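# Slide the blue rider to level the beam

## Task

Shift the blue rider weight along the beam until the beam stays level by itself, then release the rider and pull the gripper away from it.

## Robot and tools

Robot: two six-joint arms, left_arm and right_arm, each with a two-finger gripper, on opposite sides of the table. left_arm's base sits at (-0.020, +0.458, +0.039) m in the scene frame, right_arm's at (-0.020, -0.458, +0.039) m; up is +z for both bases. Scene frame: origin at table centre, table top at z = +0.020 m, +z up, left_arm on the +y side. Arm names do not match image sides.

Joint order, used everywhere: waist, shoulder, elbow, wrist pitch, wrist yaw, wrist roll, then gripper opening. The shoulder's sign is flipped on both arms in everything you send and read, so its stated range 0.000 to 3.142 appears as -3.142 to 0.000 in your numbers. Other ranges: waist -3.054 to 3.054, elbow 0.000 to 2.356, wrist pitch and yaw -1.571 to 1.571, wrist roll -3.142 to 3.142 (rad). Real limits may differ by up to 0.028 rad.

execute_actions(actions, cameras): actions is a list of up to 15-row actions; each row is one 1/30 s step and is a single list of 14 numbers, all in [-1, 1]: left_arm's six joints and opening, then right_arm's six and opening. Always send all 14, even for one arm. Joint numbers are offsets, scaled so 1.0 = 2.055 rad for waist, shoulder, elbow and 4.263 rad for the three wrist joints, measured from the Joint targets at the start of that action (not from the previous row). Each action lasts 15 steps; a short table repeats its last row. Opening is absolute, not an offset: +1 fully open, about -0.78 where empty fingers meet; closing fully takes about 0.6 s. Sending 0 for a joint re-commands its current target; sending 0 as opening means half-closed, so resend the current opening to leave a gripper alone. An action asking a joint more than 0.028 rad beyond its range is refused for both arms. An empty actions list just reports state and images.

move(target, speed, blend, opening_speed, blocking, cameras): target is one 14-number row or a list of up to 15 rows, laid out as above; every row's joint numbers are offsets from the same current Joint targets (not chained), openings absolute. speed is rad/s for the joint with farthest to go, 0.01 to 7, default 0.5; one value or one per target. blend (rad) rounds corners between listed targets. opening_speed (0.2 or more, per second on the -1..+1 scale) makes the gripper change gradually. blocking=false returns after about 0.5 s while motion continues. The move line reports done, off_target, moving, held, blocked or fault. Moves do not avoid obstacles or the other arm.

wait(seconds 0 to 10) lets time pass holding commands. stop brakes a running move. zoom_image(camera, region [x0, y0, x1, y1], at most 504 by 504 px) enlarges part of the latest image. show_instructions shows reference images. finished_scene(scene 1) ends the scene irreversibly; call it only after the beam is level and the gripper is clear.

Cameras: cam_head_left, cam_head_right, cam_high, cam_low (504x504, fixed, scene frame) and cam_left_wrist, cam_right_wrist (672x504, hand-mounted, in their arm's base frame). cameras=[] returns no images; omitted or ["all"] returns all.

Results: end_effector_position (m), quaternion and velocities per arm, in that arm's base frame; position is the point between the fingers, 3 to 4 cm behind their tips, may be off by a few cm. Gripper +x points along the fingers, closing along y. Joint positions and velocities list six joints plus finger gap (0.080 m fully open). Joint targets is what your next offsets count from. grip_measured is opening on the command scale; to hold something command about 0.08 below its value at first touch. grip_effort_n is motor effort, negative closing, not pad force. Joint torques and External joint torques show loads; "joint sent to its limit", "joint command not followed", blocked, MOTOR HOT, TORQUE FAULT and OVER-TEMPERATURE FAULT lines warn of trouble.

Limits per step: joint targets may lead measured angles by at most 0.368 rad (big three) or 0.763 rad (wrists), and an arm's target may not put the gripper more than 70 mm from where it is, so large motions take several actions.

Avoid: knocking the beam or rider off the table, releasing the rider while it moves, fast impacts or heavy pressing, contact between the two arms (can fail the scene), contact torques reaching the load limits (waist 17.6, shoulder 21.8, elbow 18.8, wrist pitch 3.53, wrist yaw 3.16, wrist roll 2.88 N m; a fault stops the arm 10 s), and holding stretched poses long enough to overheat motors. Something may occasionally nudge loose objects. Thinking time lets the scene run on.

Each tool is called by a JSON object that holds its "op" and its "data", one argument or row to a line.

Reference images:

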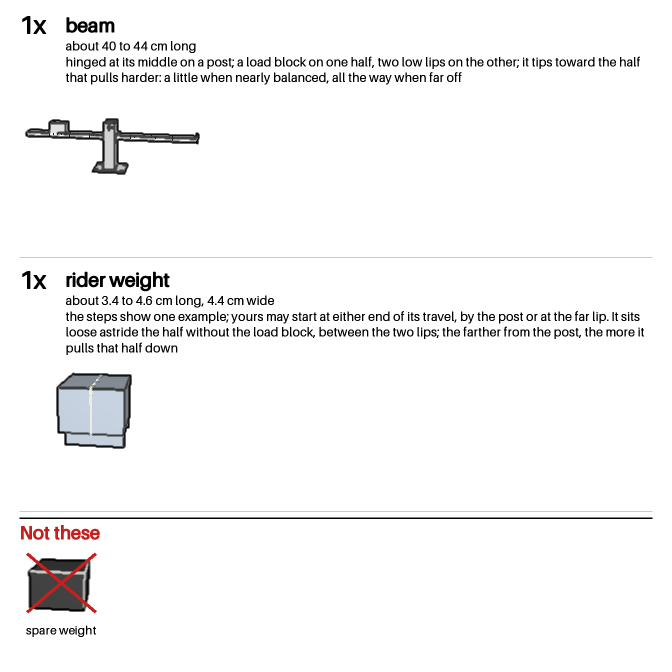

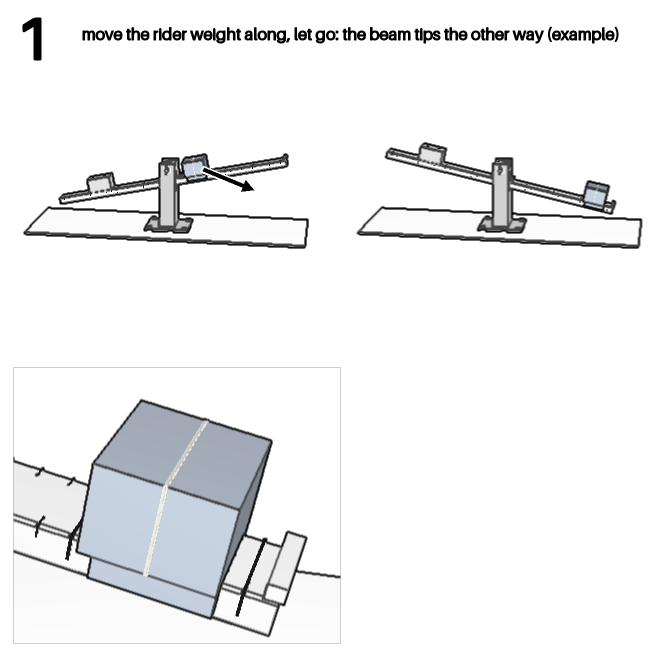

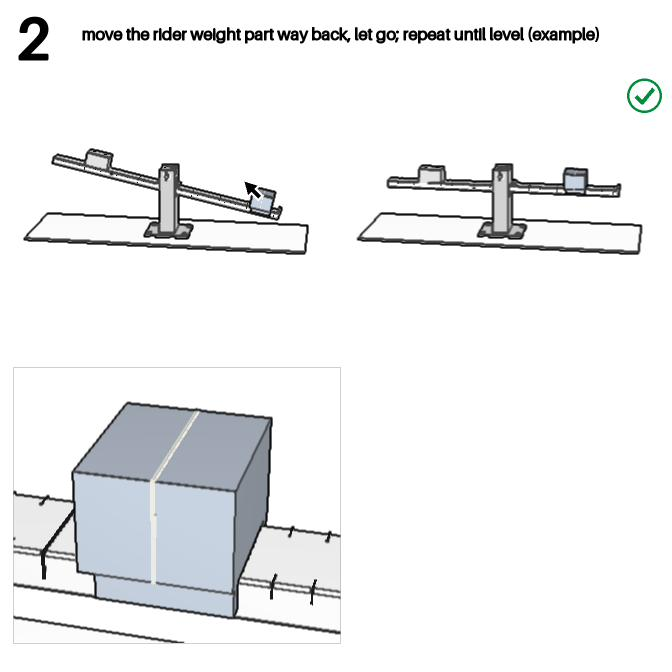

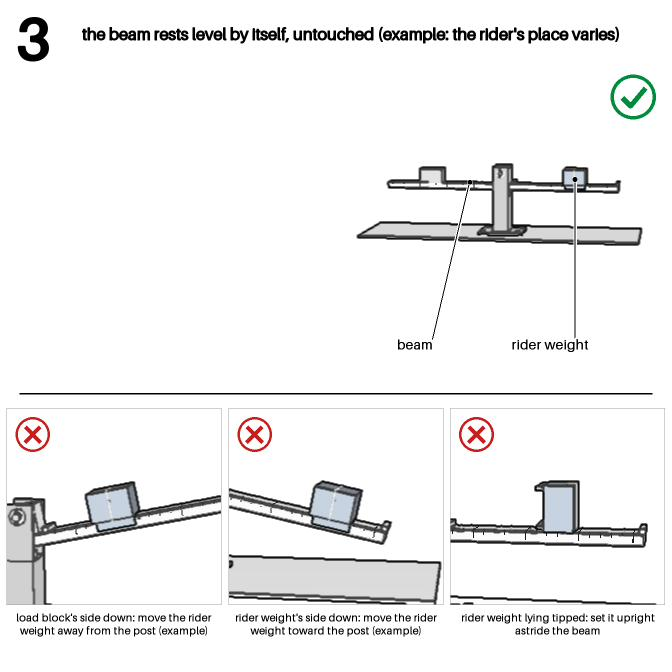

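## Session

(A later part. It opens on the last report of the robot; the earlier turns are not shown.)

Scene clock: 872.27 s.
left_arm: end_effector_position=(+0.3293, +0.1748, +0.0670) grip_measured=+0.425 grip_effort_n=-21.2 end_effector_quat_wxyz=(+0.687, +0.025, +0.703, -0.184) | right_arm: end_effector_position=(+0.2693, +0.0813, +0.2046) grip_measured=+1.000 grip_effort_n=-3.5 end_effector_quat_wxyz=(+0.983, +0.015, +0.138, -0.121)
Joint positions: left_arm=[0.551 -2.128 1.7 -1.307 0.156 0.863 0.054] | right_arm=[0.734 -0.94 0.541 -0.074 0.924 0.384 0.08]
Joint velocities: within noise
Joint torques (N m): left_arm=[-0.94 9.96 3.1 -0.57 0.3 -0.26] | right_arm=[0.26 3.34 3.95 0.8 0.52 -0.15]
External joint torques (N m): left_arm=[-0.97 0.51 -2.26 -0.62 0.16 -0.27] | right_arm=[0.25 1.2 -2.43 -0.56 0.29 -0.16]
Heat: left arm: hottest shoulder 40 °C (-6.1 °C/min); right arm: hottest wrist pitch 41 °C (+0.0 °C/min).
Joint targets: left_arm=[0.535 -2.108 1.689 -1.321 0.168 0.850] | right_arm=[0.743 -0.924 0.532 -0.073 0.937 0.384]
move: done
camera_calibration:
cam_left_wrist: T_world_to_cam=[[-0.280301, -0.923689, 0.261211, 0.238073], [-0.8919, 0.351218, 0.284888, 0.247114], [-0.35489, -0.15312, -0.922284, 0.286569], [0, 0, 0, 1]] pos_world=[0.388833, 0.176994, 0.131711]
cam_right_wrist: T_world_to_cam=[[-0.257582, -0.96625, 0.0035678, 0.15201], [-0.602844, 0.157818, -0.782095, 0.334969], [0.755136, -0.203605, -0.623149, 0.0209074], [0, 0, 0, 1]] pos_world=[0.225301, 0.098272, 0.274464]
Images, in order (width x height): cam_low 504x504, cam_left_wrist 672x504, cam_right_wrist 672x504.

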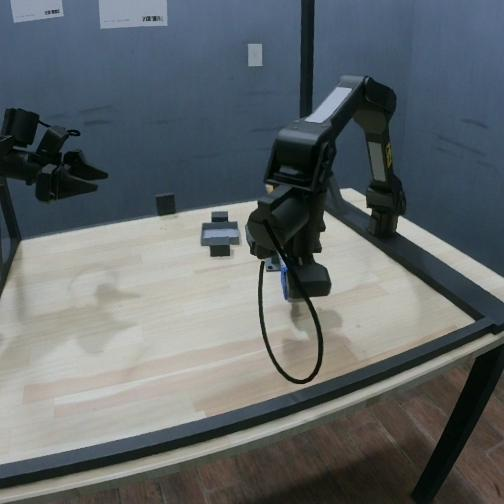

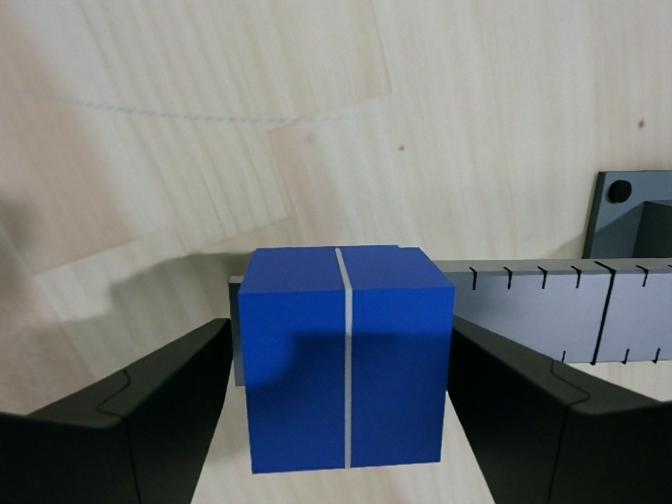

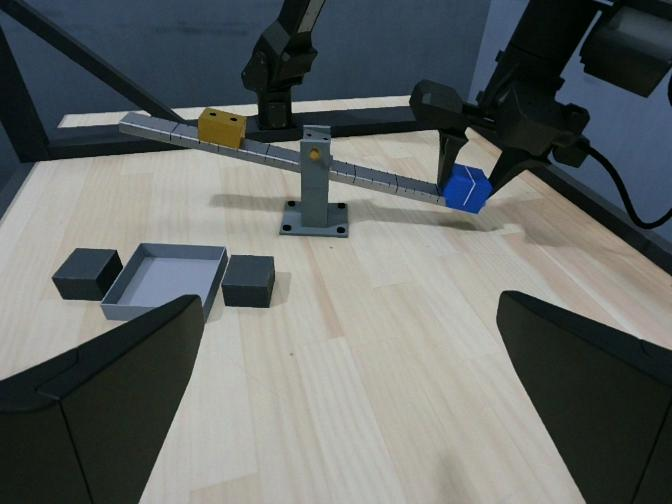

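{"op": "move", "data": {
  "target": [
    [0.00633, -0.01557, 0.04263, -0.00859, 0, 0, 0.42, 0, 0, 0, 0, 0, 0, 1.0],
    [-0.01557, 0.03066, -0.02579, 0, 0, -0.00751, 0.42, 0, 0, 0, 0, 0, 0, 1.0],
    [-0.03474, 0.05912, -0.07153, 0.01009, 0.0009, -0.01689, 0.42, 0, 0, 0, 0, 0, 0, 1.0]
  ],
  "speed": 0.15,
  "blend": [0, 0.01, 0],
  "cameras": ["cam_left_wrist", "cam_right_wrist"]
}}

Scene clock: 977.23 s.
left_arm: end_effector_position=(+0.3173, +0.1363, +0.0773) grip_measured=+0.423 grip_effort_n=-15.1 end_effector_quat_wxyz=(+0.684, +0.026, +0.706, -0.179) | right_arm: end_effector_position=(+0.2693, +0.0813, +0.2046) grip_measured=+1.000 grip_effort_n=-3.5 end_effector_quat_wxyz=(+0.983, +0.015, +0.138, -0.121)
Joint positions: left_arm=[0.474 -2.004 1.556 -1.276 0.158 0.78 0.054] | right_arm=[0.734 -0.94 0.541 -0.074 0.924 0.384 0.08]
Joint velocities: within noise
Joint torques (N m): left_arm=[-0.43 9.02 2.87 0.19 0.41 -0.3] | right_arm=[0.37 3.34 4.03 0.84 0.53 -0.17]
External joint torques (N m): left_arm=[-0.35 0.35 -2.51 0.13 0.27 -0.31] | right_arm=[0.34 1.21 -2.35 -0.51 0.31 -0.17]
Heat: left arm: hottest shoulder 48 °C (+2.0 °C/min); right arm: hottest wrist pitch 41 °C (+0.0 °C/min).
Joint targets: left_arm=[0.464 -1.987 1.542 -1.278 0.172 0.778] | right_arm=[0.743 -0.924 0.532 -0.073 0.937 0.384]
move: done
camera_calibration:
cam_left_wrist: T_world_to_cam=[[-0.274391, -0.92717, 0.255079, 0.195464], [-0.891243, 0.344809, 0.294605, 0.246967], [-0.361103, -0.146501, -0.920946, 0.286888], [0, 0, 0, 1]] pos_world=[0.377337, 0.138101, 0.141592]
cam_right_wrist: T_world_to_cam=[[-0.257582, -0.96625, 0.0035678, 0.15201], [-0.602844, 0.157818, -0.782095, 0.334969], [0.755136, -0.203605, -0.623149, 0.0209074], [0, 0, 0, 1]] pos_world=[0.225301, 0.098272, 0.274464]
Images, in order (width x height): cam_left_wrist 672x504, cam_right_wrist 672x504.

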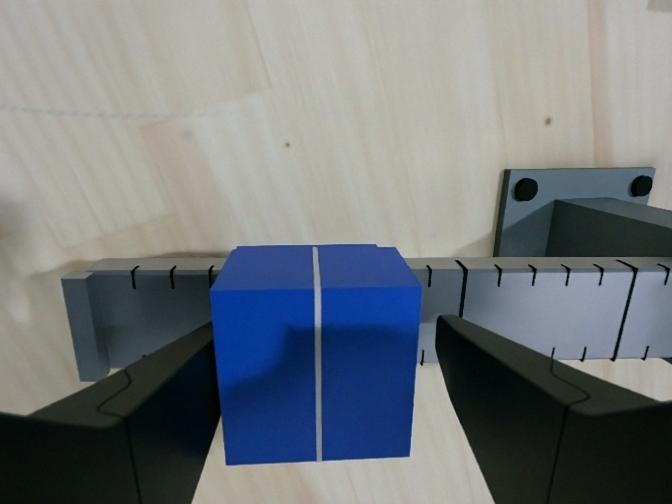

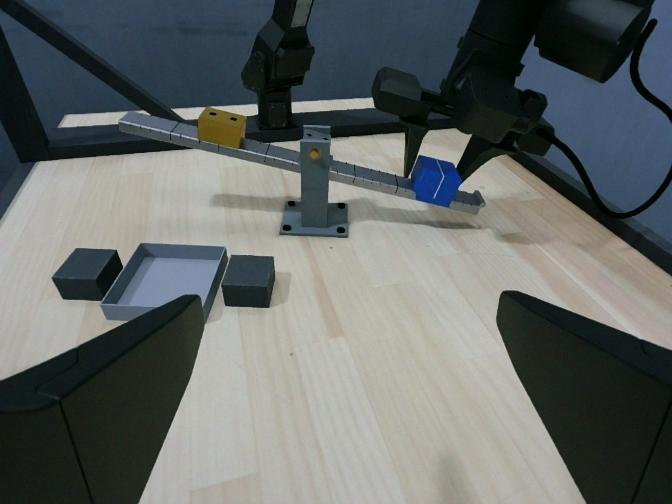

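{"op": "move", "data": {
  "target": [-0.02019, 0.02448, -0.02725, 0, 0.00305, -0.00727, 0.42, 0, 0, 0, 0, 0, 0, 1.0],
  "speed": 0.12,
  "cameras": ["cam_left_wrist", "cam_right_wrist"]
}}

Scene clock: 994.70 s.
left_arm: end_effector_position=(+0.3114, +0.1152, +0.0815) grip_measured=+0.423 grip_effort_n=-15.1 end_effector_quat_wxyz=(+0.681, +0.026, +0.707, -0.187) | right_arm: end_effector_position=(+0.2693, +0.0813, +0.2046) grip_measured=+1.000 grip_effort_n=-4.0 end_effector_quat_wxyz=(+0.983, +0.015, +0.138, -0.121)
Joint positions: left_arm=[0.431 -1.953 1.499 -1.275 0.17 0.749 0.054] | right_arm=[0.734 -0.94 0.541 -0.074 0.924 0.384 0.08]
Joint velocities: within noise
Joint torques (N m): left_arm=[-0.42 8.66 2.93 0.08 0.41 -0.29] | right_arm=[0.18 3.39 3.89 0.85 0.55 -0.14]
External joint torques (N m): left_arm=[-0.34 0.37 -2.44 0.03 0.26 -0.3] | right_arm=[0.2 1.25 -2.49 -0.5 0.32 -0.14]
Heat: left arm: hottest shoulder 47 °C (+0.0 °C/min); right arm: hottest wrist pitch 41 °C (+0.0 °C/min).
Joint targets: left_arm=[0.422 -1.936 1.486 -1.278 0.185 0.747] | right_arm=[0.743 -0.924 0.532 -0.073 0.937 0.384]
move: done
camera_calibration:
cam_left_wrist: T_world_to_cam=[[-0.283182, -0.921267, 0.266598, 0.174345], [-0.885755, 0.357819, 0.29564, 0.244362], [-0.367757, -0.152421, -0.917345, 0.288012], [0, 0, 0, 1]] pos_world=[0.371735, 0.11708, 0.145483]
cam_right_wrist: T_world_to_cam=[[-0.257582, -0.96625, 0.0035678, 0.15201], [-0.602844, 0.157818, -0.782095, 0.334969], [0.755136, -0.203605, -0.623149, 0.0209074], [0, 0, 0, 1]] pos_world=[0.225301, 0.098272, 0.274464]
Images, in order (width x height): cam_left_wrist 672x504, cam_right_wrist 672x504.

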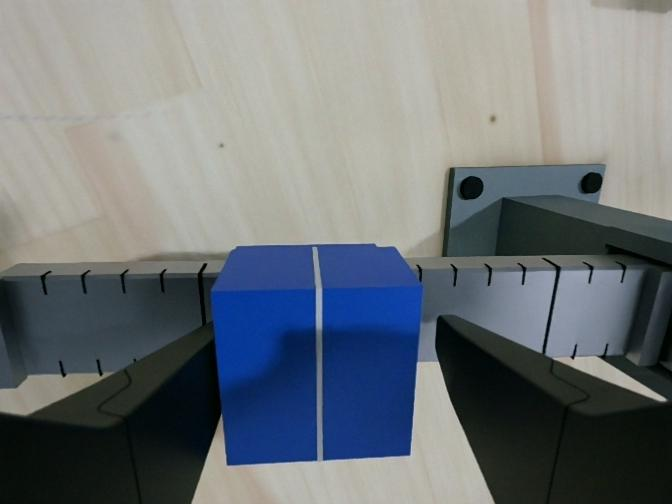

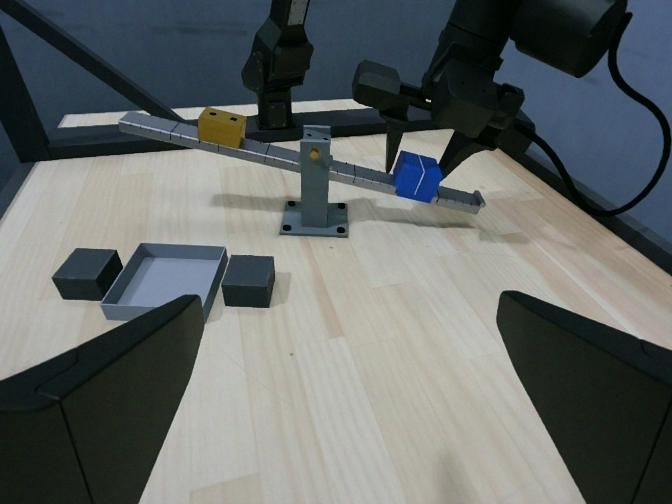

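{"op": "move", "data": {
  "target": [-0.01878, 0.02691, -0.02735, 0.00235, 0.00164, -0.00891, 0.42, 0, 0, 0, 0, 0, 0, 1.0],
  "speed": 0.12,
  "cameras": ["cam_left_wrist", "cam_right_wrist"]
}}

Scene clock: 1015.13 s.
left_arm: end_effector_position=(+0.3049, +0.0973, +0.0862) grip_measured=+0.423 grip_effort_n=-14.7 end_effector_quat_wxyz=(+0.682, +0.025, +0.706, -0.188) | right_arm: end_effector_position=(+0.2693, +0.0813, +0.2046) grip_measured=+1.000 grip_effort_n=-3.5 end_effector_quat_wxyz=(+0.983, +0.015, +0.138, -0.121)
Joint positions: left_arm=[0.393 -1.898 1.442 -1.265 0.179 0.711 0.054] | right_arm=[0.734 -0.94 0.541 -0.074 0.924 0.384 0.08]
Joint velocities: within noise
Joint torques (N m): left_arm=[-0.38 8.26 2.92 0.18 0.39 -0.29] | right_arm=[0.18 3.34 3.9 0.84 0.5 -0.2]
External joint torques (N m): left_arm=[-0.37 0.34 -2.51 0.09 0.24 -0.3] | right_arm=[0.18 1.23 -2.42 -0.49 0.27 -0.2]
Heat: left arm: hottest shoulder 46 °C (-1.0 °C/min); right arm: hottest wrist pitch 41 °C (+0.0 °C/min).
Joint targets: left_arm=[0.384 -1.881 1.430 -1.268 0.192 0.709] | right_arm=[0.743 -0.924 0.532 -0.073 0.937 0.384]
move: done
camera_calibration:
cam_left_wrist: T_world_to_cam=[[-0.283512, -0.920651, 0.268371, 0.154682], [-0.886517, 0.35833, 0.292723, 0.244094], [-0.365661, -0.154925, -0.917764, 0.286842], [0, 0, 0, 1]] pos_world=[0.365134, 0.0993811, 0.150289]
cam_right_wrist: T_world_to_cam=[[-0.257582, -0.96625, 0.0035678, 0.15201], [-0.602844, 0.157818, -0.782095, 0.334969], [0.755136, -0.203605, -0.623149, 0.0209074], [0, 0, 0, 1]] pos_world=[0.225301, 0.098272, 0.274464]
Images, in order (width x height): cam_left_wrist 672x504, cam_right_wrist 672x504.

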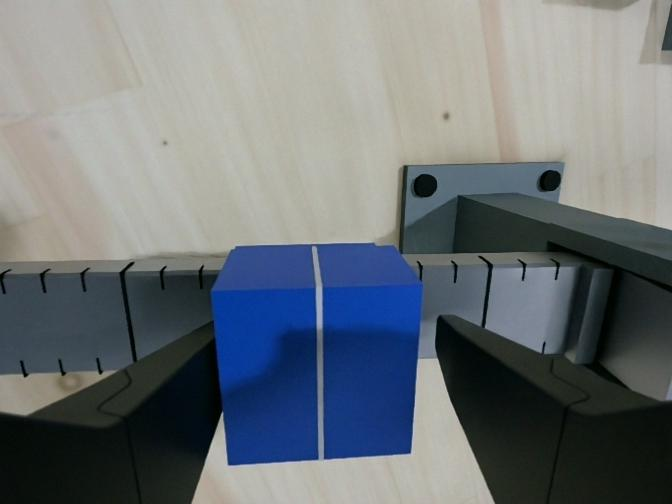

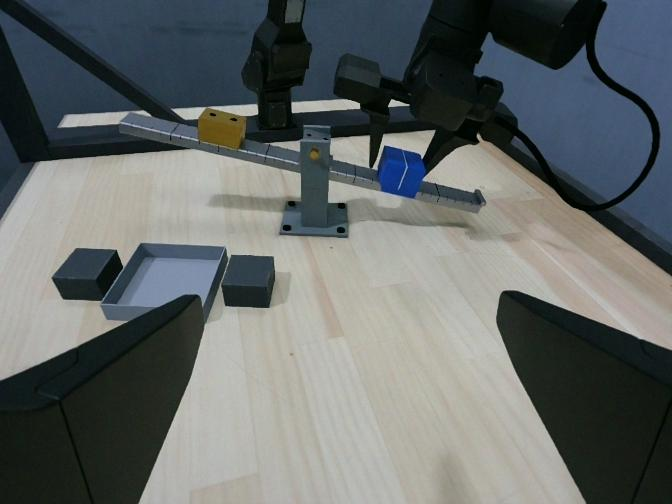

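{"op": "move", "data": {
  "target": [-0.02112, 0.02375, -0.0217, 0.0007, 0.00103, -0.0099, 0.42, 0, 0, 0, 0, 0, 0, 1.0],
  "speed": 0.12,
  "cameras": ["cam_left_wrist", "cam_right_wrist"]
}}

Scene clock: 1041.03 s.
left_arm: end_effector_position=(+0.2992, +0.0799, +0.0915) grip_measured=+0.423 grip_effort_n=-14.7 end_effector_quat_wxyz=(+0.682, +0.026, +0.706, -0.187) | right_arm: end_effector_position=(+0.2693, +0.0813, +0.2046) grip_measured=+1.000 grip_effort_n=-3.5 end_effector_quat_wxyz=(+0.983, +0.015, +0.138, -0.121)
Joint positions: left_arm=[0.35 -1.847 1.398 -1.262 0.184 0.668 0.054] | right_arm=[0.734 -0.94 0.541 -0.074 0.924 0.384 0.08]
Joint velocities: within noise
Joint torques (N m): left_arm=[-0.4 7.92 2.9 0.23 0.36 -0.27] | right_arm=[0.22 3.39 3.85 0.83 0.56 -0.16]
External joint torques (N m): left_arm=[-0.38 0.37 -2.53 0.12 0.21 -0.28] | right_arm=[0.2 1.29 -2.49 -0.51 0.34 -0.17]
Heat: left arm: hottest shoulder 43 °C (-4.1 °C/min); right arm: hottest wrist pitch 41 °C (+0.0 °C/min).
Joint targets: left_arm=[0.340 -1.832 1.386 -1.265 0.196 0.667] | right_arm=[0.743 -0.924 0.532 -0.073 0.937 0.384]
move: done
camera_calibration:
cam_left_wrist: T_world_to_cam=[[-0.284129, -0.921065, 0.266289, 0.136083], [-0.886606, 0.358123, 0.292707, 0.243782], [-0.364967, -0.152927, -0.918375, 0.286685], [0, 0, 0, 1]] pos_world=[0.359434, 0.0818796, 0.15569]
cam_right_wrist: T_world_to_cam=[[-0.257582, -0.96625, 0.0035678, 0.15201], [-0.602844, 0.157818, -0.782095, 0.334969], [0.755136, -0.203605, -0.623149, 0.0209074], [0, 0, 0, 1]] pos_world=[0.225301, 0.098272, 0.274464]
Images, in order (width x height): cam_left_wrist 672x504, cam_right_wrist 672x504.

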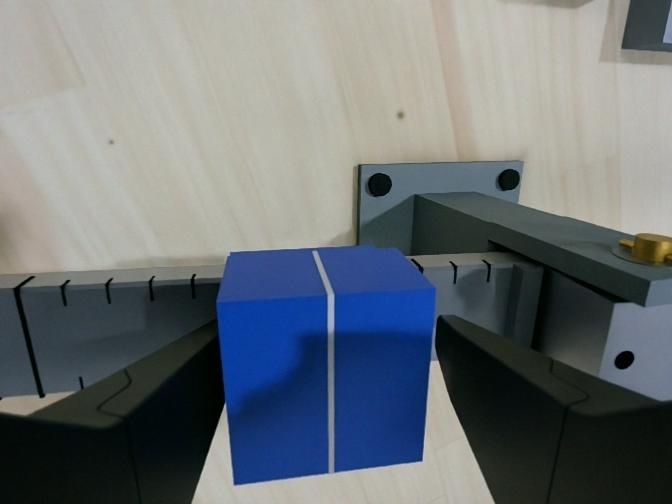

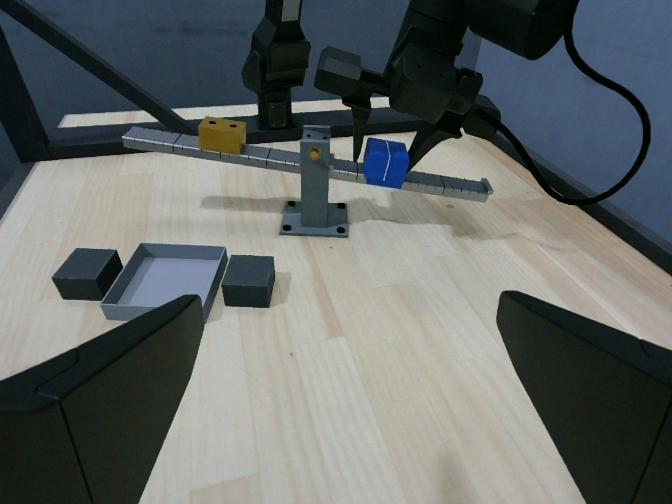

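{"op": "zoom_image", "data": {
  "camera": "cam_right_wrist",
  "region": [110, 100, 310, 200]
}}

{"op": "zoom_image", "data": {
  "camera": "cam_right_wrist",
  "region": [300, 110, 510, 215]
}}

Scaled by 2.520.

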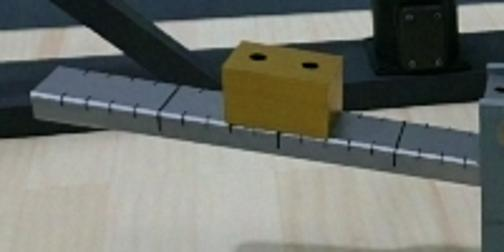

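Scaled by 2.400.

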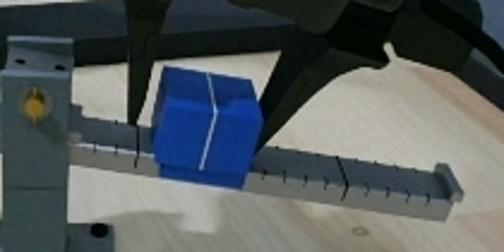

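{"op": "move", "data": {
  "target": [-0.03002, 0.04049, -0.02448, 0.01302, -0.02791, -0.01689, 0.31, 0, 0, 0, 0, 0, 0, 1.0],
  "speed": 0.08,
  "opening_speed": 0.2,
  "cameras": ["cam_left_wrist", "cam_right_wrist"]
}}

Scene clock: 1158.90 s.
left_arm: end_effector_position=(+0.2966, +0.0753, +0.1012) grip_measured=+0.313 grip_effort_n=-16.0 end_effector_quat_wxyz=(+0.690, +0.078, +0.705, -0.146) | right_arm: end_effector_position=(+0.2693, +0.0813, +0.2046) grip_measured=+1.000 grip_effort_n=-3.0 end_effector_quat_wxyz=(+0.983, +0.015, +0.138, -0.121)
Joint positions: left_arm=[0.287 -1.764 1.349 -1.216 0.078 0.608 0.049] | right_arm=[0.734 -0.94 0.541 -0.074 0.924 0.384 0.08]
Joint velocities: within noise
Joint torques (N m): left_arm=[-0.33 7.45 3.02 0.36 -0.09 -0.3] | right_arm=[0.36 3.29 4 0.82 0.54 -0.16]
External joint torques (N m): left_arm=[-0.32 0.32 -2.57 0.14 -0.16 -0.31] | right_arm=[0.35 1.16 -2.34 -0.52 0.32 -0.17]
Heat: left arm: hottest shoulder 41 °C (+0.0 °C/min); right arm: hottest wrist pitch 41 °C (+0.0 °C/min).
Joint targets: left_arm=[0.278 -1.749 1.335 -1.210 0.077 0.595] | right_arm=[0.743 -0.924 0.532 -0.073 0.937 0.384]
move: done
camera_calibration:
cam_left_wrist: T_world_to_cam=[[-0.304344, -0.942674, 0.136894, 0.14928], [-0.89164, 0.332492, 0.30729, 0.242254], [-0.33519, -0.0285388, -0.941718, 0.277999], [0, 0, 0, 1]] pos_world=[0.354619, 0.0681083, 0.166919]
cam_right_wrist: T_world_to_cam=[[-0.257582, -0.96625, 0.0035678, 0.15201], [-0.602844, 0.157818, -0.782095, 0.334969], [0.755136, -0.203605, -0.623149, 0.0209074], [0, 0, 0, 1]] pos_world=[0.225301, 0.098272, 0.274464]
Images, in order (width x height): cam_left_wrist 672x504, cam_right_wrist 672x504.

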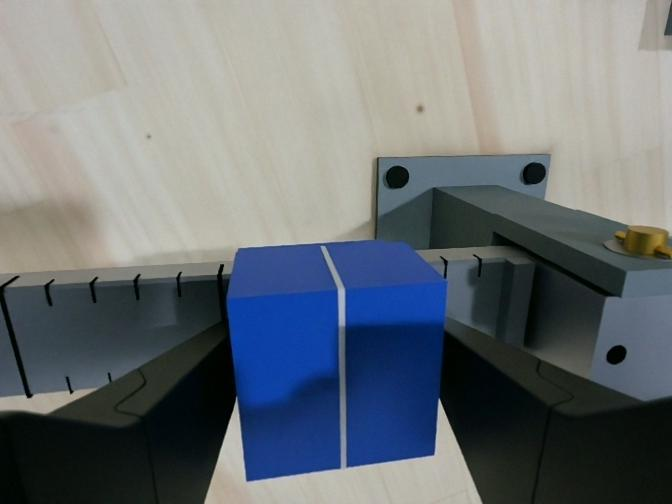

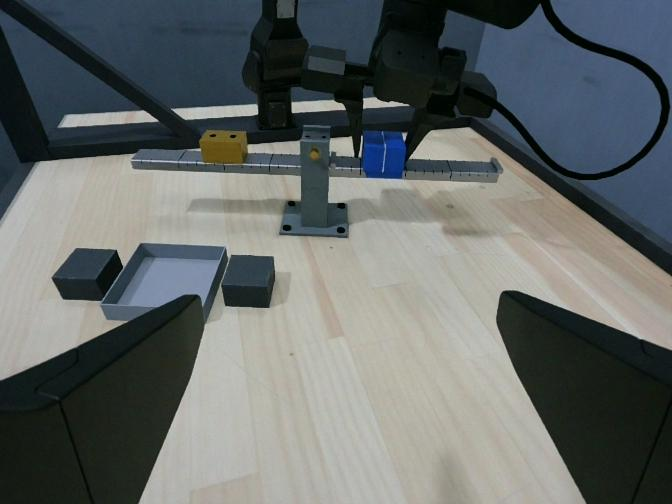

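{"op": "zoom_image", "data": {
  "camera": "cam_right_wrist",
  "region": [110, 110, 310, 210]
}}

{"op": "zoom_image", "data": {
  "camera": "cam_right_wrist",
  "region": [300, 100, 520, 210]
}}

{"op": "zoom_image", "data": {
  "camera": "cam_left_wrist",
  "region": [180, 220, 500, 500]
}}

Scaled by 2.520.

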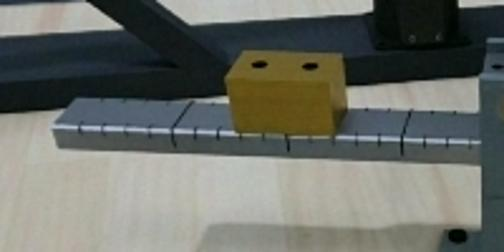

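Scaled by 2.291.

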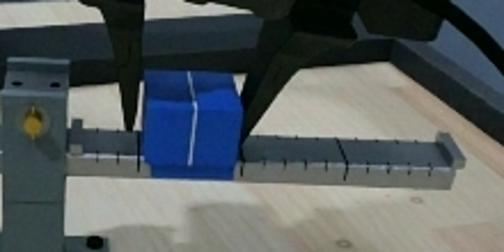

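Scaled by 1.575.

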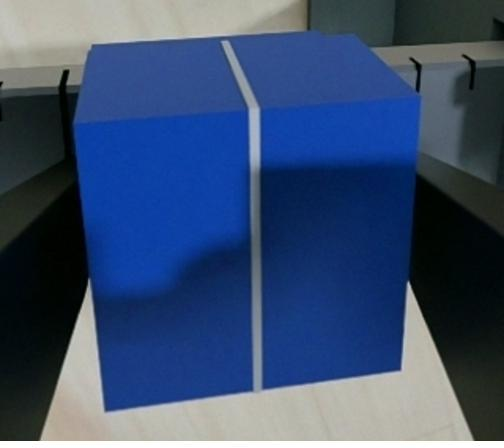

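{"op": "move", "data": {
  "target": [-0.02438, 0.02852, -0.01358, 0.00692, -0.01806, -0.01525, 0.31, 0, 0, 0, 0, 0, 0, 1.0],
  "speed": 0.08,
  "opening_speed": 0.2,
  "cameras": ["cam_left_wrist", "cam_right_wrist"]
}}

{"op": "zoom_image", "data": {
  "camera": "cam_right_wrist",
  "region": [110, 110, 310, 210]
}}

{"op": "zoom_image", "data": {
  "camera": "cam_right_wrist",
  "region": [300, 100, 520, 210]
}}

Scene clock: 1194.57 s.
left_arm: end_effector_position=(+0.2957, +0.0713, +0.1101) grip_measured=+0.313 grip_effort_n=-15.6 end_effector_quat_wxyz=(+0.698, +0.103, +0.701, -0.104) | right_arm: end_effector_position=(+0.2693, +0.0813, +0.2046) grip_measured=+1.000 grip_effort_n=-4.0 end_effector_quat_wxyz=(+0.983, +0.015, +0.138, -0.121)
Joint positions: left_arm=[0.236 -1.706 1.32 -1.189 0 0.531 0.049] | right_arm=[0.734 -0.94 0.541 -0.074 0.924 0.384 0.08]
Joint velocities: within noise
Joint torques (N m): left_arm=[-0.35 7.14 3.25 0.57 -0.12 -0.29] | right_arm=[0.25 3.42 3.98 0.83 0.52 -0.17]
External joint torques (N m): left_arm=[-0.33 0.36 -2.48 0.23 -0.14 -0.29] | right_arm=[0.24 1.35 -2.3 -0.49 0.3 -0.17]
Heat: left arm: hottest shoulder 40 °C (-1.0 °C/min); right arm: hottest wrist pitch 41 °C (+0.0 °C/min).
Joint targets: left_arm=[0.228 -1.690 1.307 -1.180 0.001 0.530] | right_arm=[0.743 -0.924 0.532 -0.073 0.937 0.384]
move: done
camera_calibration:
cam_left_wrist: T_world_to_cam=[[-0.284757, -0.95775, 0.0403556, 0.149805], [-0.908433, 0.283056, 0.307618, 0.248556], [-0.306044, 0.050936, -0.950654, 0.272716], [0, 0, 0, 1]] pos_world=[0.351917, 0.0592296, 0.176753]
cam_right_wrist: T_world_to_cam=[[-0.257582, -0.96625, 0.0035678, 0.15201], [-0.602844, 0.157818, -0.782095, 0.334969], [0.755136, -0.203605, -0.623149, 0.0209074], [0, 0, 0, 1]] pos_world=[0.225301, 0.098272, 0.274464]
Images, in order (width x height): cam_left_wrist 672x504, cam_right_wrist 672x504.

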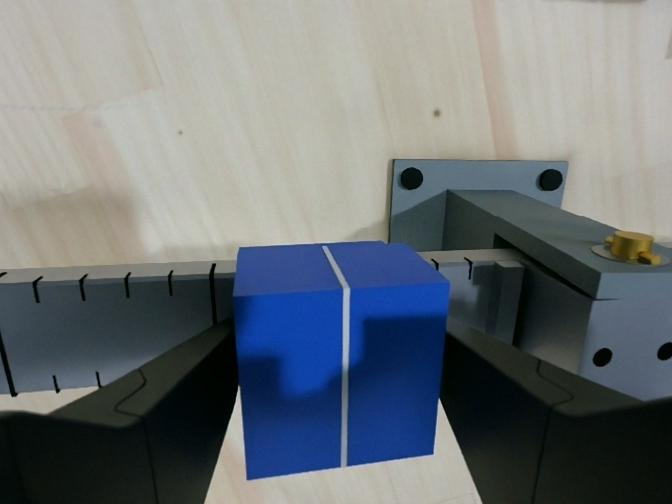

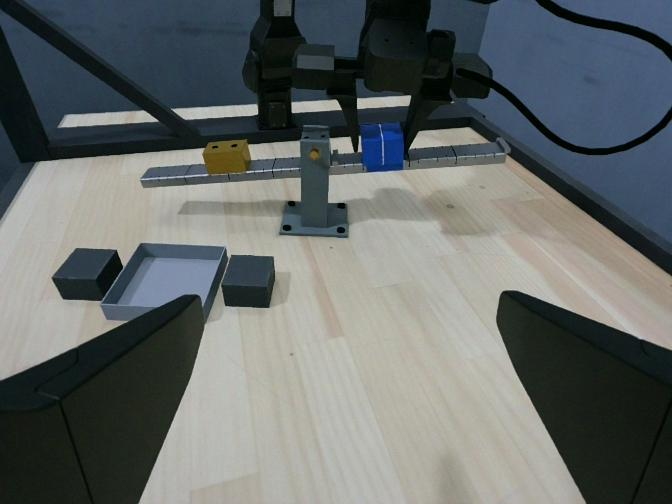

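Scaled by 2.520.

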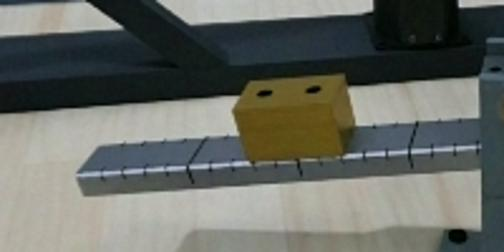

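Scaled by 2.291.

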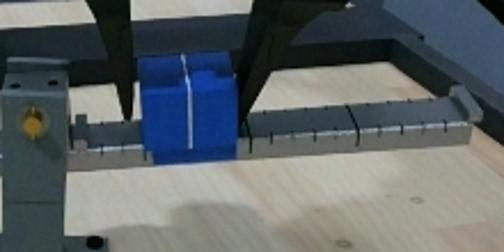

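{"op": "move", "data": {
  "target": [0.01582, -0.01752, 0.03552, -0.00422, 0, 0.01278, 0.31, 0, 0, 0, 0, 0, 0, 1.0],
  "speed": 0.06,
  "opening_speed": 0.2,
  "cameras": ["cam_left_wrist", "cam_right_wrist"]
}}

{"op": "zoom_image", "data": {
  "camera": "cam_right_wrist",
  "region": [110, 110, 310, 210]
}}

{"op": "zoom_image", "data": {
  "camera": "cam_right_wrist",
  "region": [300, 100, 520, 210]
}}

Scene clock: 1223.00 s.
left_arm: end_effector_position=(+0.3001, +0.0755, +0.1124) grip_measured=+0.313 grip_effort_n=-14.7 end_effector_quat_wxyz=(+0.698, +0.108, +0.698, -0.116) | right_arm: end_effector_position=(+0.2693, +0.0813, +0.2046) grip_measured=+1.000 grip_effort_n=-3.0 end_effector_quat_wxyz=(+0.983, +0.015, +0.138, -0.121)
Joint positions: left_arm=[0.252 -1.725 1.35 -1.201 0.01 0.571 0.049] | right_arm=[0.734 -0.94 0.541 -0.074 0.924 0.384 0.08]
Joint velocities: within noise
Joint torques (N m): left_arm=[0.34 5.39 7.64 0.22 -0.12 0.26] | right_arm=[0.21 3.4 3.99 0.86 0.54 -0.17]
External joint torques (N m): left_arm=[0.34 -1.55 1.95 -0.09 -0.15 0.26] | right_arm=[0.18 1.23 -2.45 -0.5 0.32 -0.18]
Heat: left arm: hottest shoulder 42 °C (+1.0 °C/min); right arm: hottest wrist pitch 41 °C (+0.0 °C/min).
Joint targets: left_arm=[0.261 -1.726 1.380 -1.198 0.001 0.584] | right_arm=[0.743 -0.924 0.532 -0.073 0.937 0.384]
move: done
camera_calibration:
cam_left_wrist: T_world_to_cam=[[-0.308277, -0.95, 0.0496531, 0.160485], [-0.902027, 0.308492, 0.301958, 0.247299], [-0.302178, 0.0482985, -0.952027, 0.275208], [0, 0, 0, 1]] pos_world=[0.355706, 0.0628791, 0.179363]
cam_right_wrist: T_world_to_cam=[[-0.257582, -0.96625, 0.0035678, 0.15201], [-0.602844, 0.157818, -0.782095, 0.334969], [0.755136, -0.203605, -0.623149, 0.0209074], [0, 0, 0, 1]] pos_world=[0.225301, 0.098272, 0.274464]
Images, in order (width x height): cam_left_wrist 672x504, cam_right_wrist 672x504.

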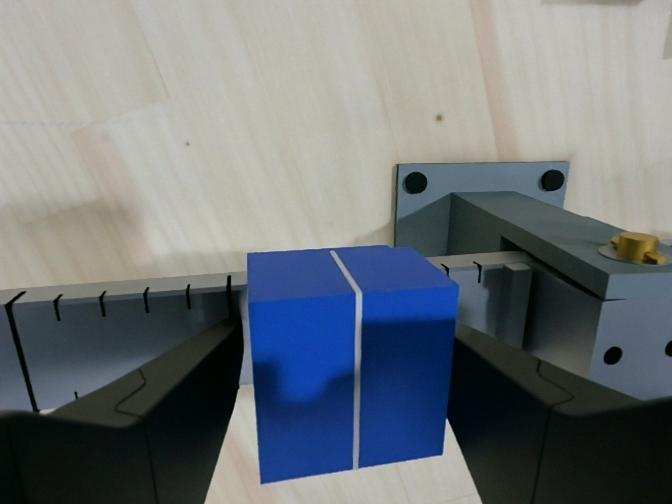

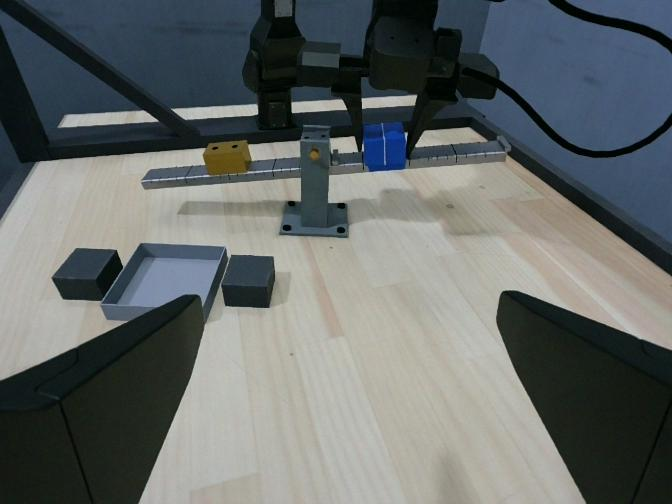

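Scaled by 2.520.

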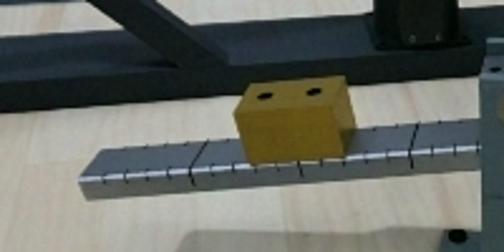

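Scaled by 2.291.

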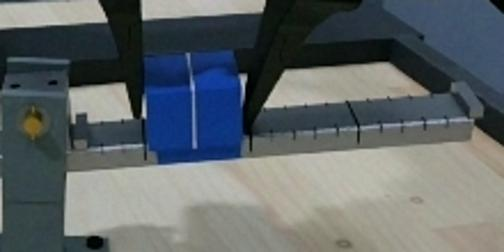

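{"op": "move", "data": {
  "target": [0.00925, -0.00268, 0.00292, 0, -0.00211, 0.00178, 0.31, 0, 0, 0, 0, 0, 0, 1.0],
  "speed": 0.06,
  "opening_speed": 0.2,
  "cameras": ["cam_left_wrist", "cam_right_wrist"]
}}

{"op": "zoom_image", "data": {
  "camera": "cam_right_wrist",
  "region": [110, 110, 310, 210]
}}

{"op": "zoom_image", "data": {
  "camera": "cam_right_wrist",
  "region": [300, 100, 520, 210]
}}

Scene clock: 1248.57 s.
left_arm: end_effector_position=(+0.3004, +0.0820, +0.1130) grip_measured=+0.313 grip_effort_n=-14.2 end_effector_quat_wxyz=(+0.699, +0.106, +0.698, -0.111) | right_arm: end_effector_position=(+0.2693, +0.0813, +0.2046) grip_measured=+1.000 grip_effort_n=-3.5 end_effector_quat_wxyz=(+0.983, +0.015, +0.138, -0.121)
Joint positions: left_arm=[0.27 -1.729 1.358 -1.201 0.007 0.579 0.049] | right_arm=[0.734 -0.94 0.541 -0.074 0.924 0.384 0.08]
Joint velocities: within noise
Joint torques (N m): left_arm=[0.35 5.47 7.5 0.24 -0.3 0.24] | right_arm=[0.22 3.25 3.95 0.85 0.51 -0.17]
External joint torques (N m): left_arm=[0.36 -1.46 1.79 -0.11 -0.33 0.24] | right_arm=[0.21 1.14 -2.36 -0.48 0.29 -0.17]
Heat: left arm: hottest shoulder 39 °C (-1.0 °C/min); right arm: hottest wrist pitch 41 °C (+0.0 °C/min).
Joint targets: left_arm=[0.280 -1.732 1.386 -1.198 -0.008 0.592] | right_arm=[0.743 -0.924 0.532 -0.073 0.937 0.384]
move: done
camera_calibration:
cam_left_wrist: T_world_to_cam=[[-0.298202, -0.953426, 0.0453183, 0.164487], [-0.905961, 0.297665, 0.301049, 0.247665], [-0.300518, 0.0487168, -0.952531, 0.275141], [0, 0, 0, 1]] pos_world=[0.35611, 0.0697013, 0.180067]
cam_right_wrist: T_world_to_cam=[[-0.257582, -0.96625, 0.0035678, 0.15201], [-0.602844, 0.157818, -0.782095, 0.334969], [0.755136, -0.203605, -0.623149, 0.0209074], [0, 0, 0, 1]] pos_world=[0.225301, 0.098272, 0.274464]
Images, in order (width x height): cam_left_wrist 672x504, cam_right_wrist 672x504.

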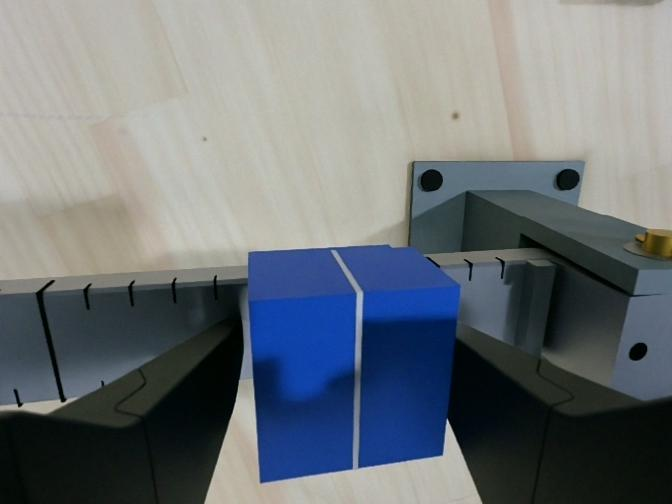

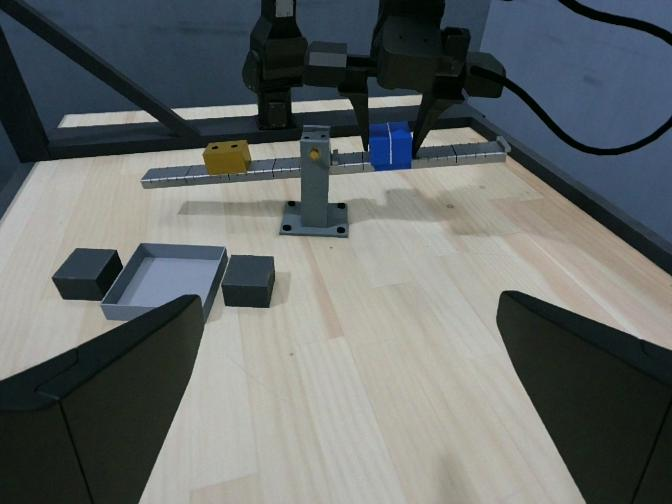

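Scaled by 2.520.

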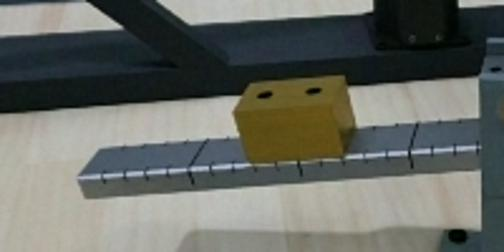

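Scaled by 2.291.

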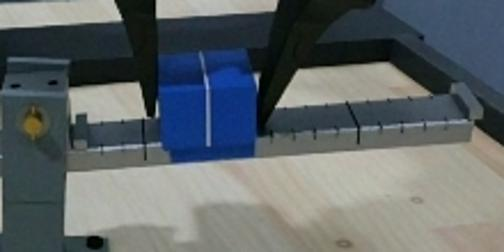

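{"op": "move", "data": {
  "target": [0.009, -0.00579, 0.01387, -0.00432, -0.00164, 0.00364, 0.31, 0, 0, 0, 0, 0, 0, 1.0],
  "speed": 0.06,
  "opening_speed": 0.2,
  "cameras": ["cam_left_wrist", "cam_right_wrist"]
}}

{"op": "zoom_image", "data": {
  "camera": "cam_right_wrist",
  "region": [120, 90, 520, 210]
}}

Scene clock: 1271.70 s.
left_arm: end_effector_position=(+0.3017, +0.0896, +0.1159) grip_measured=+0.313 grip_effort_n=-15.1 end_effector_quat_wxyz=(+0.697, +0.107, +0.700, -0.108) | right_arm: end_effector_position=(+0.2693, +0.0813, +0.2046) grip_measured=+1.000 grip_effort_n=-3.5 end_effector_quat_wxyz=(+0.983, +0.015, +0.138, -0.121)
Joint positions: left_arm=[0.288 -1.743 1.385 -1.218 0 0.594 0.049] | right_arm=[0.734 -0.94 0.541 -0.074 0.924 0.384 0.08]
Joint velocities: within noise
Joint torques (N m): left_arm=[0.4 5.65 7.54 0.12 -0.31 0.25] | right_arm=[0.16 3.4 3.88 0.82 0.53 -0.21]
External joint torques (N m): left_arm=[0.42 -1.46 1.78 -0.21 -0.34 0.25] | right_arm=[0.14 1.28 -2.49 -0.52 0.31 -0.22]
Heat: left arm: hottest shoulder 39 °C (-3.0 °C/min); right arm: hottest wrist pitch 41 °C (+0.0 °C/min).
Joint targets: left_arm=[0.298 -1.744 1.415 -1.217 -0.015 0.607] | right_arm=[0.743 -0.924 0.532 -0.073 0.937 0.384]
move: done
camera_calibration:
cam_left_wrist: T_world_to_cam=[[-0.295008, -0.954631, 0.0406294, 0.171653], [-0.905367, 0.29287, 0.307471, 0.245269], [-0.30542, 0.053922, -0.95069, 0.278682], [0, 0, 0, 1]] pos_world=[0.357813, 0.0770059, 0.182553]
cam_right_wrist: T_world_to_cam=[[-0.257582, -0.96625, 0.0035678, 0.15201], [-0.602844, 0.157818, -0.782095, 0.334969], [0.755136, -0.203605, -0.623149, 0.0209074], [0, 0, 0, 1]] pos_world=[0.225301, 0.098272, 0.274464]
Images, in order (width x height): cam_left_wrist 672x504, cam_right_wrist 672x504.

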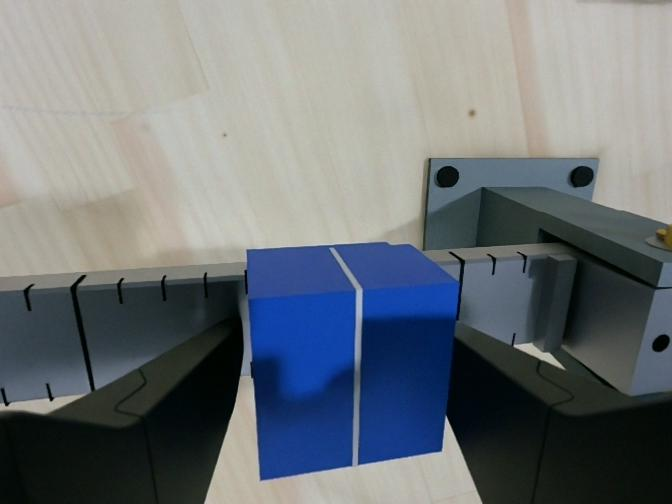

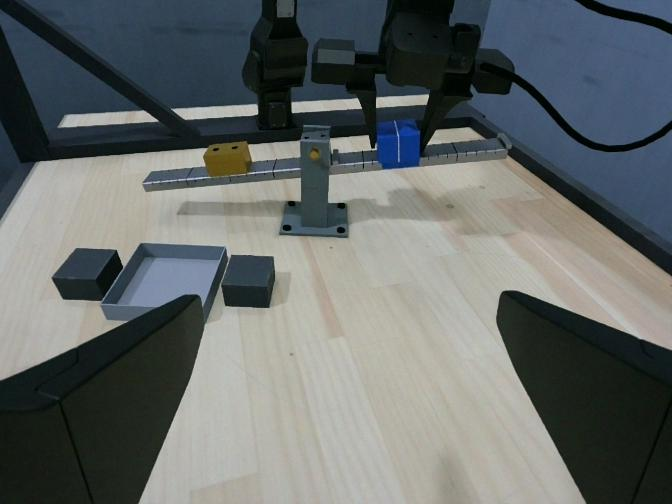

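Scaled by 1.260.

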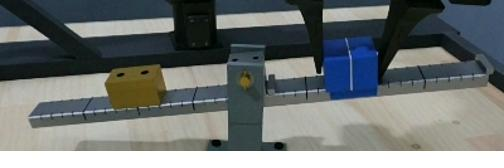

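{"op": "zoom_image", "data": {
  "camera": "cam_right_wrist",
  "region": [340, 90, 520, 200]
}}

{"op": "zoom_image", "data": {
  "camera": "cam_right_wrist",
  "region": [130, 110, 310, 220]
}}

Scaled by 2.800.

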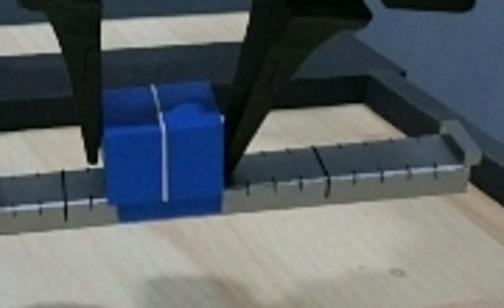

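Scaled by 2.800.

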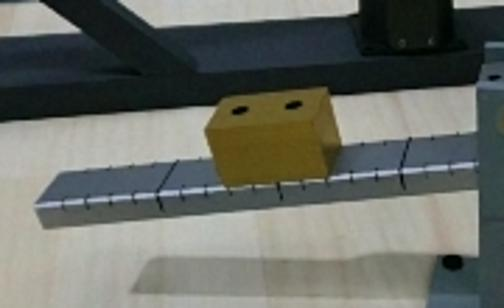

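{"op": "move", "data": {
  "target": [0.00662, -0.00438, 0.00521, 0, 0, 0.00319, 0.31, 0, 0, 0, 0, 0, 0, 1.0],
  "speed": 0.06,
  "opening_speed": 0.2,
  "cameras": ["cam_left_wrist", "cam_right_wrist"]
}}

{"op": "zoom_image", "data": {
  "camera": "cam_right_wrist",
  "region": [340, 90, 520, 200]
}}

{"op": "zoom_image", "data": {
  "camera": "cam_right_wrist",
  "region": [130, 110, 310, 220]
}}

Scene clock: 1327.97 s.
left_arm: end_effector_position=(+0.3032, +0.0941, +0.1163) grip_measured=+0.313 grip_effort_n=-14.7 end_effector_quat_wxyz=(+0.698, +0.108, +0.699, -0.108) | right_arm: end_effector_position=(+0.2693, +0.0813, +0.2046) grip_measured=+1.000 grip_effort_n=-3.5 end_effector_quat_wxyz=(+0.983, +0.015, +0.138, -0.121)
Joint positions: left_arm=[0.301 -1.751 1.396 -1.218 0 0.608 0.049] | right_arm=[0.734 -0.94 0.541 -0.074 0.924 0.384 0.08]
Joint velocities: within noise
Joint torques (N m): left_arm=[0.41 5.69 7.53 0.13 -0.31 0.25] | right_arm=[0.17 3.33 3.94 0.83 0.52 -0.18]
External joint torques (N m): left_arm=[0.42 -1.38 1.8 -0.22 -0.34 0.25] | right_arm=[0.18 1.16 -2.48 -0.52 0.29 -0.19]
Heat: left arm: hottest shoulder 37 °C (-2.0 °C/min); right arm: hottest wrist pitch 41 °C (+0.0 °C/min).
Joint targets: left_arm=[0.312 -1.753 1.426 -1.217 -0.015 0.621] | right_arm=[0.743 -0.924 0.532 -0.073 0.937 0.384]
move: done
camera_calibration:
cam_left_wrist: T_world_to_cam=[[-0.296673, -0.954185, 0.0389478, 0.177048], [-0.905792, 0.294078, 0.305055, 0.245378], [-0.302532, 0.0552228, -0.951538, 0.2784], [0, 0, 0, 1]] pos_world=[0.359011, 0.081402, 0.183159]
cam_right_wrist: T_world_to_cam=[[-0.257582, -0.96625, 0.0035678, 0.15201], [-0.602844, 0.157818, -0.782095, 0.334969], [0.755136, -0.203605, -0.623149, 0.0209074], [0, 0, 0, 1]] pos_world=[0.225301, 0.098272, 0.274464]
Images, in order (width x height): cam_left_wrist 672x504, cam_right_wrist 672x504.

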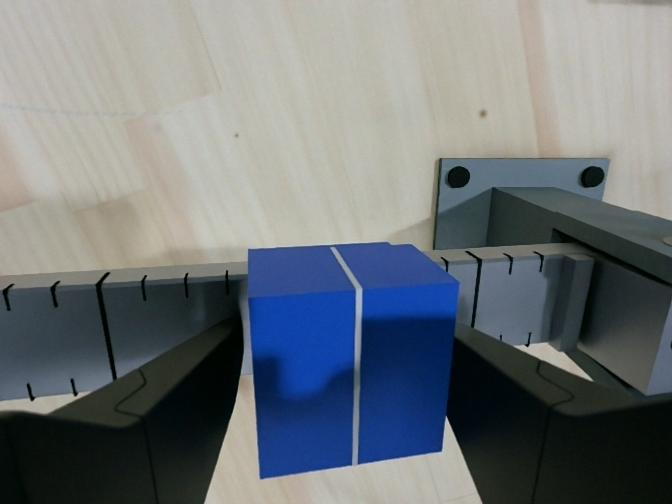

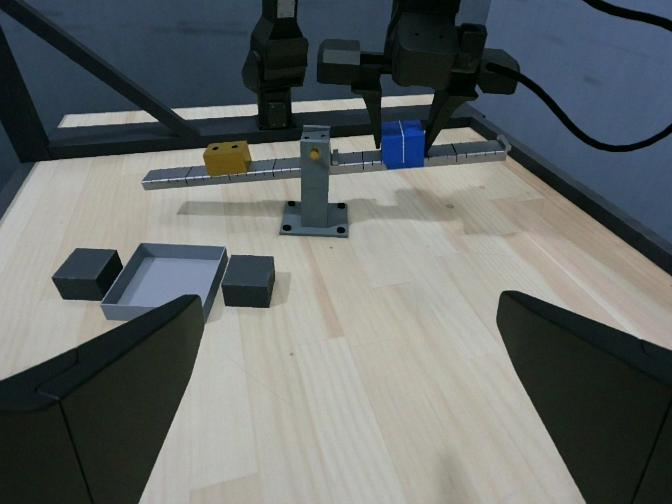

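Scaled by 2.800.

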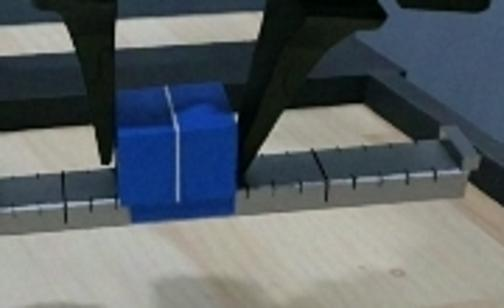

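Scaled by 2.800.

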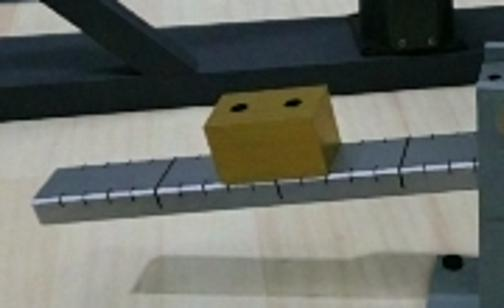

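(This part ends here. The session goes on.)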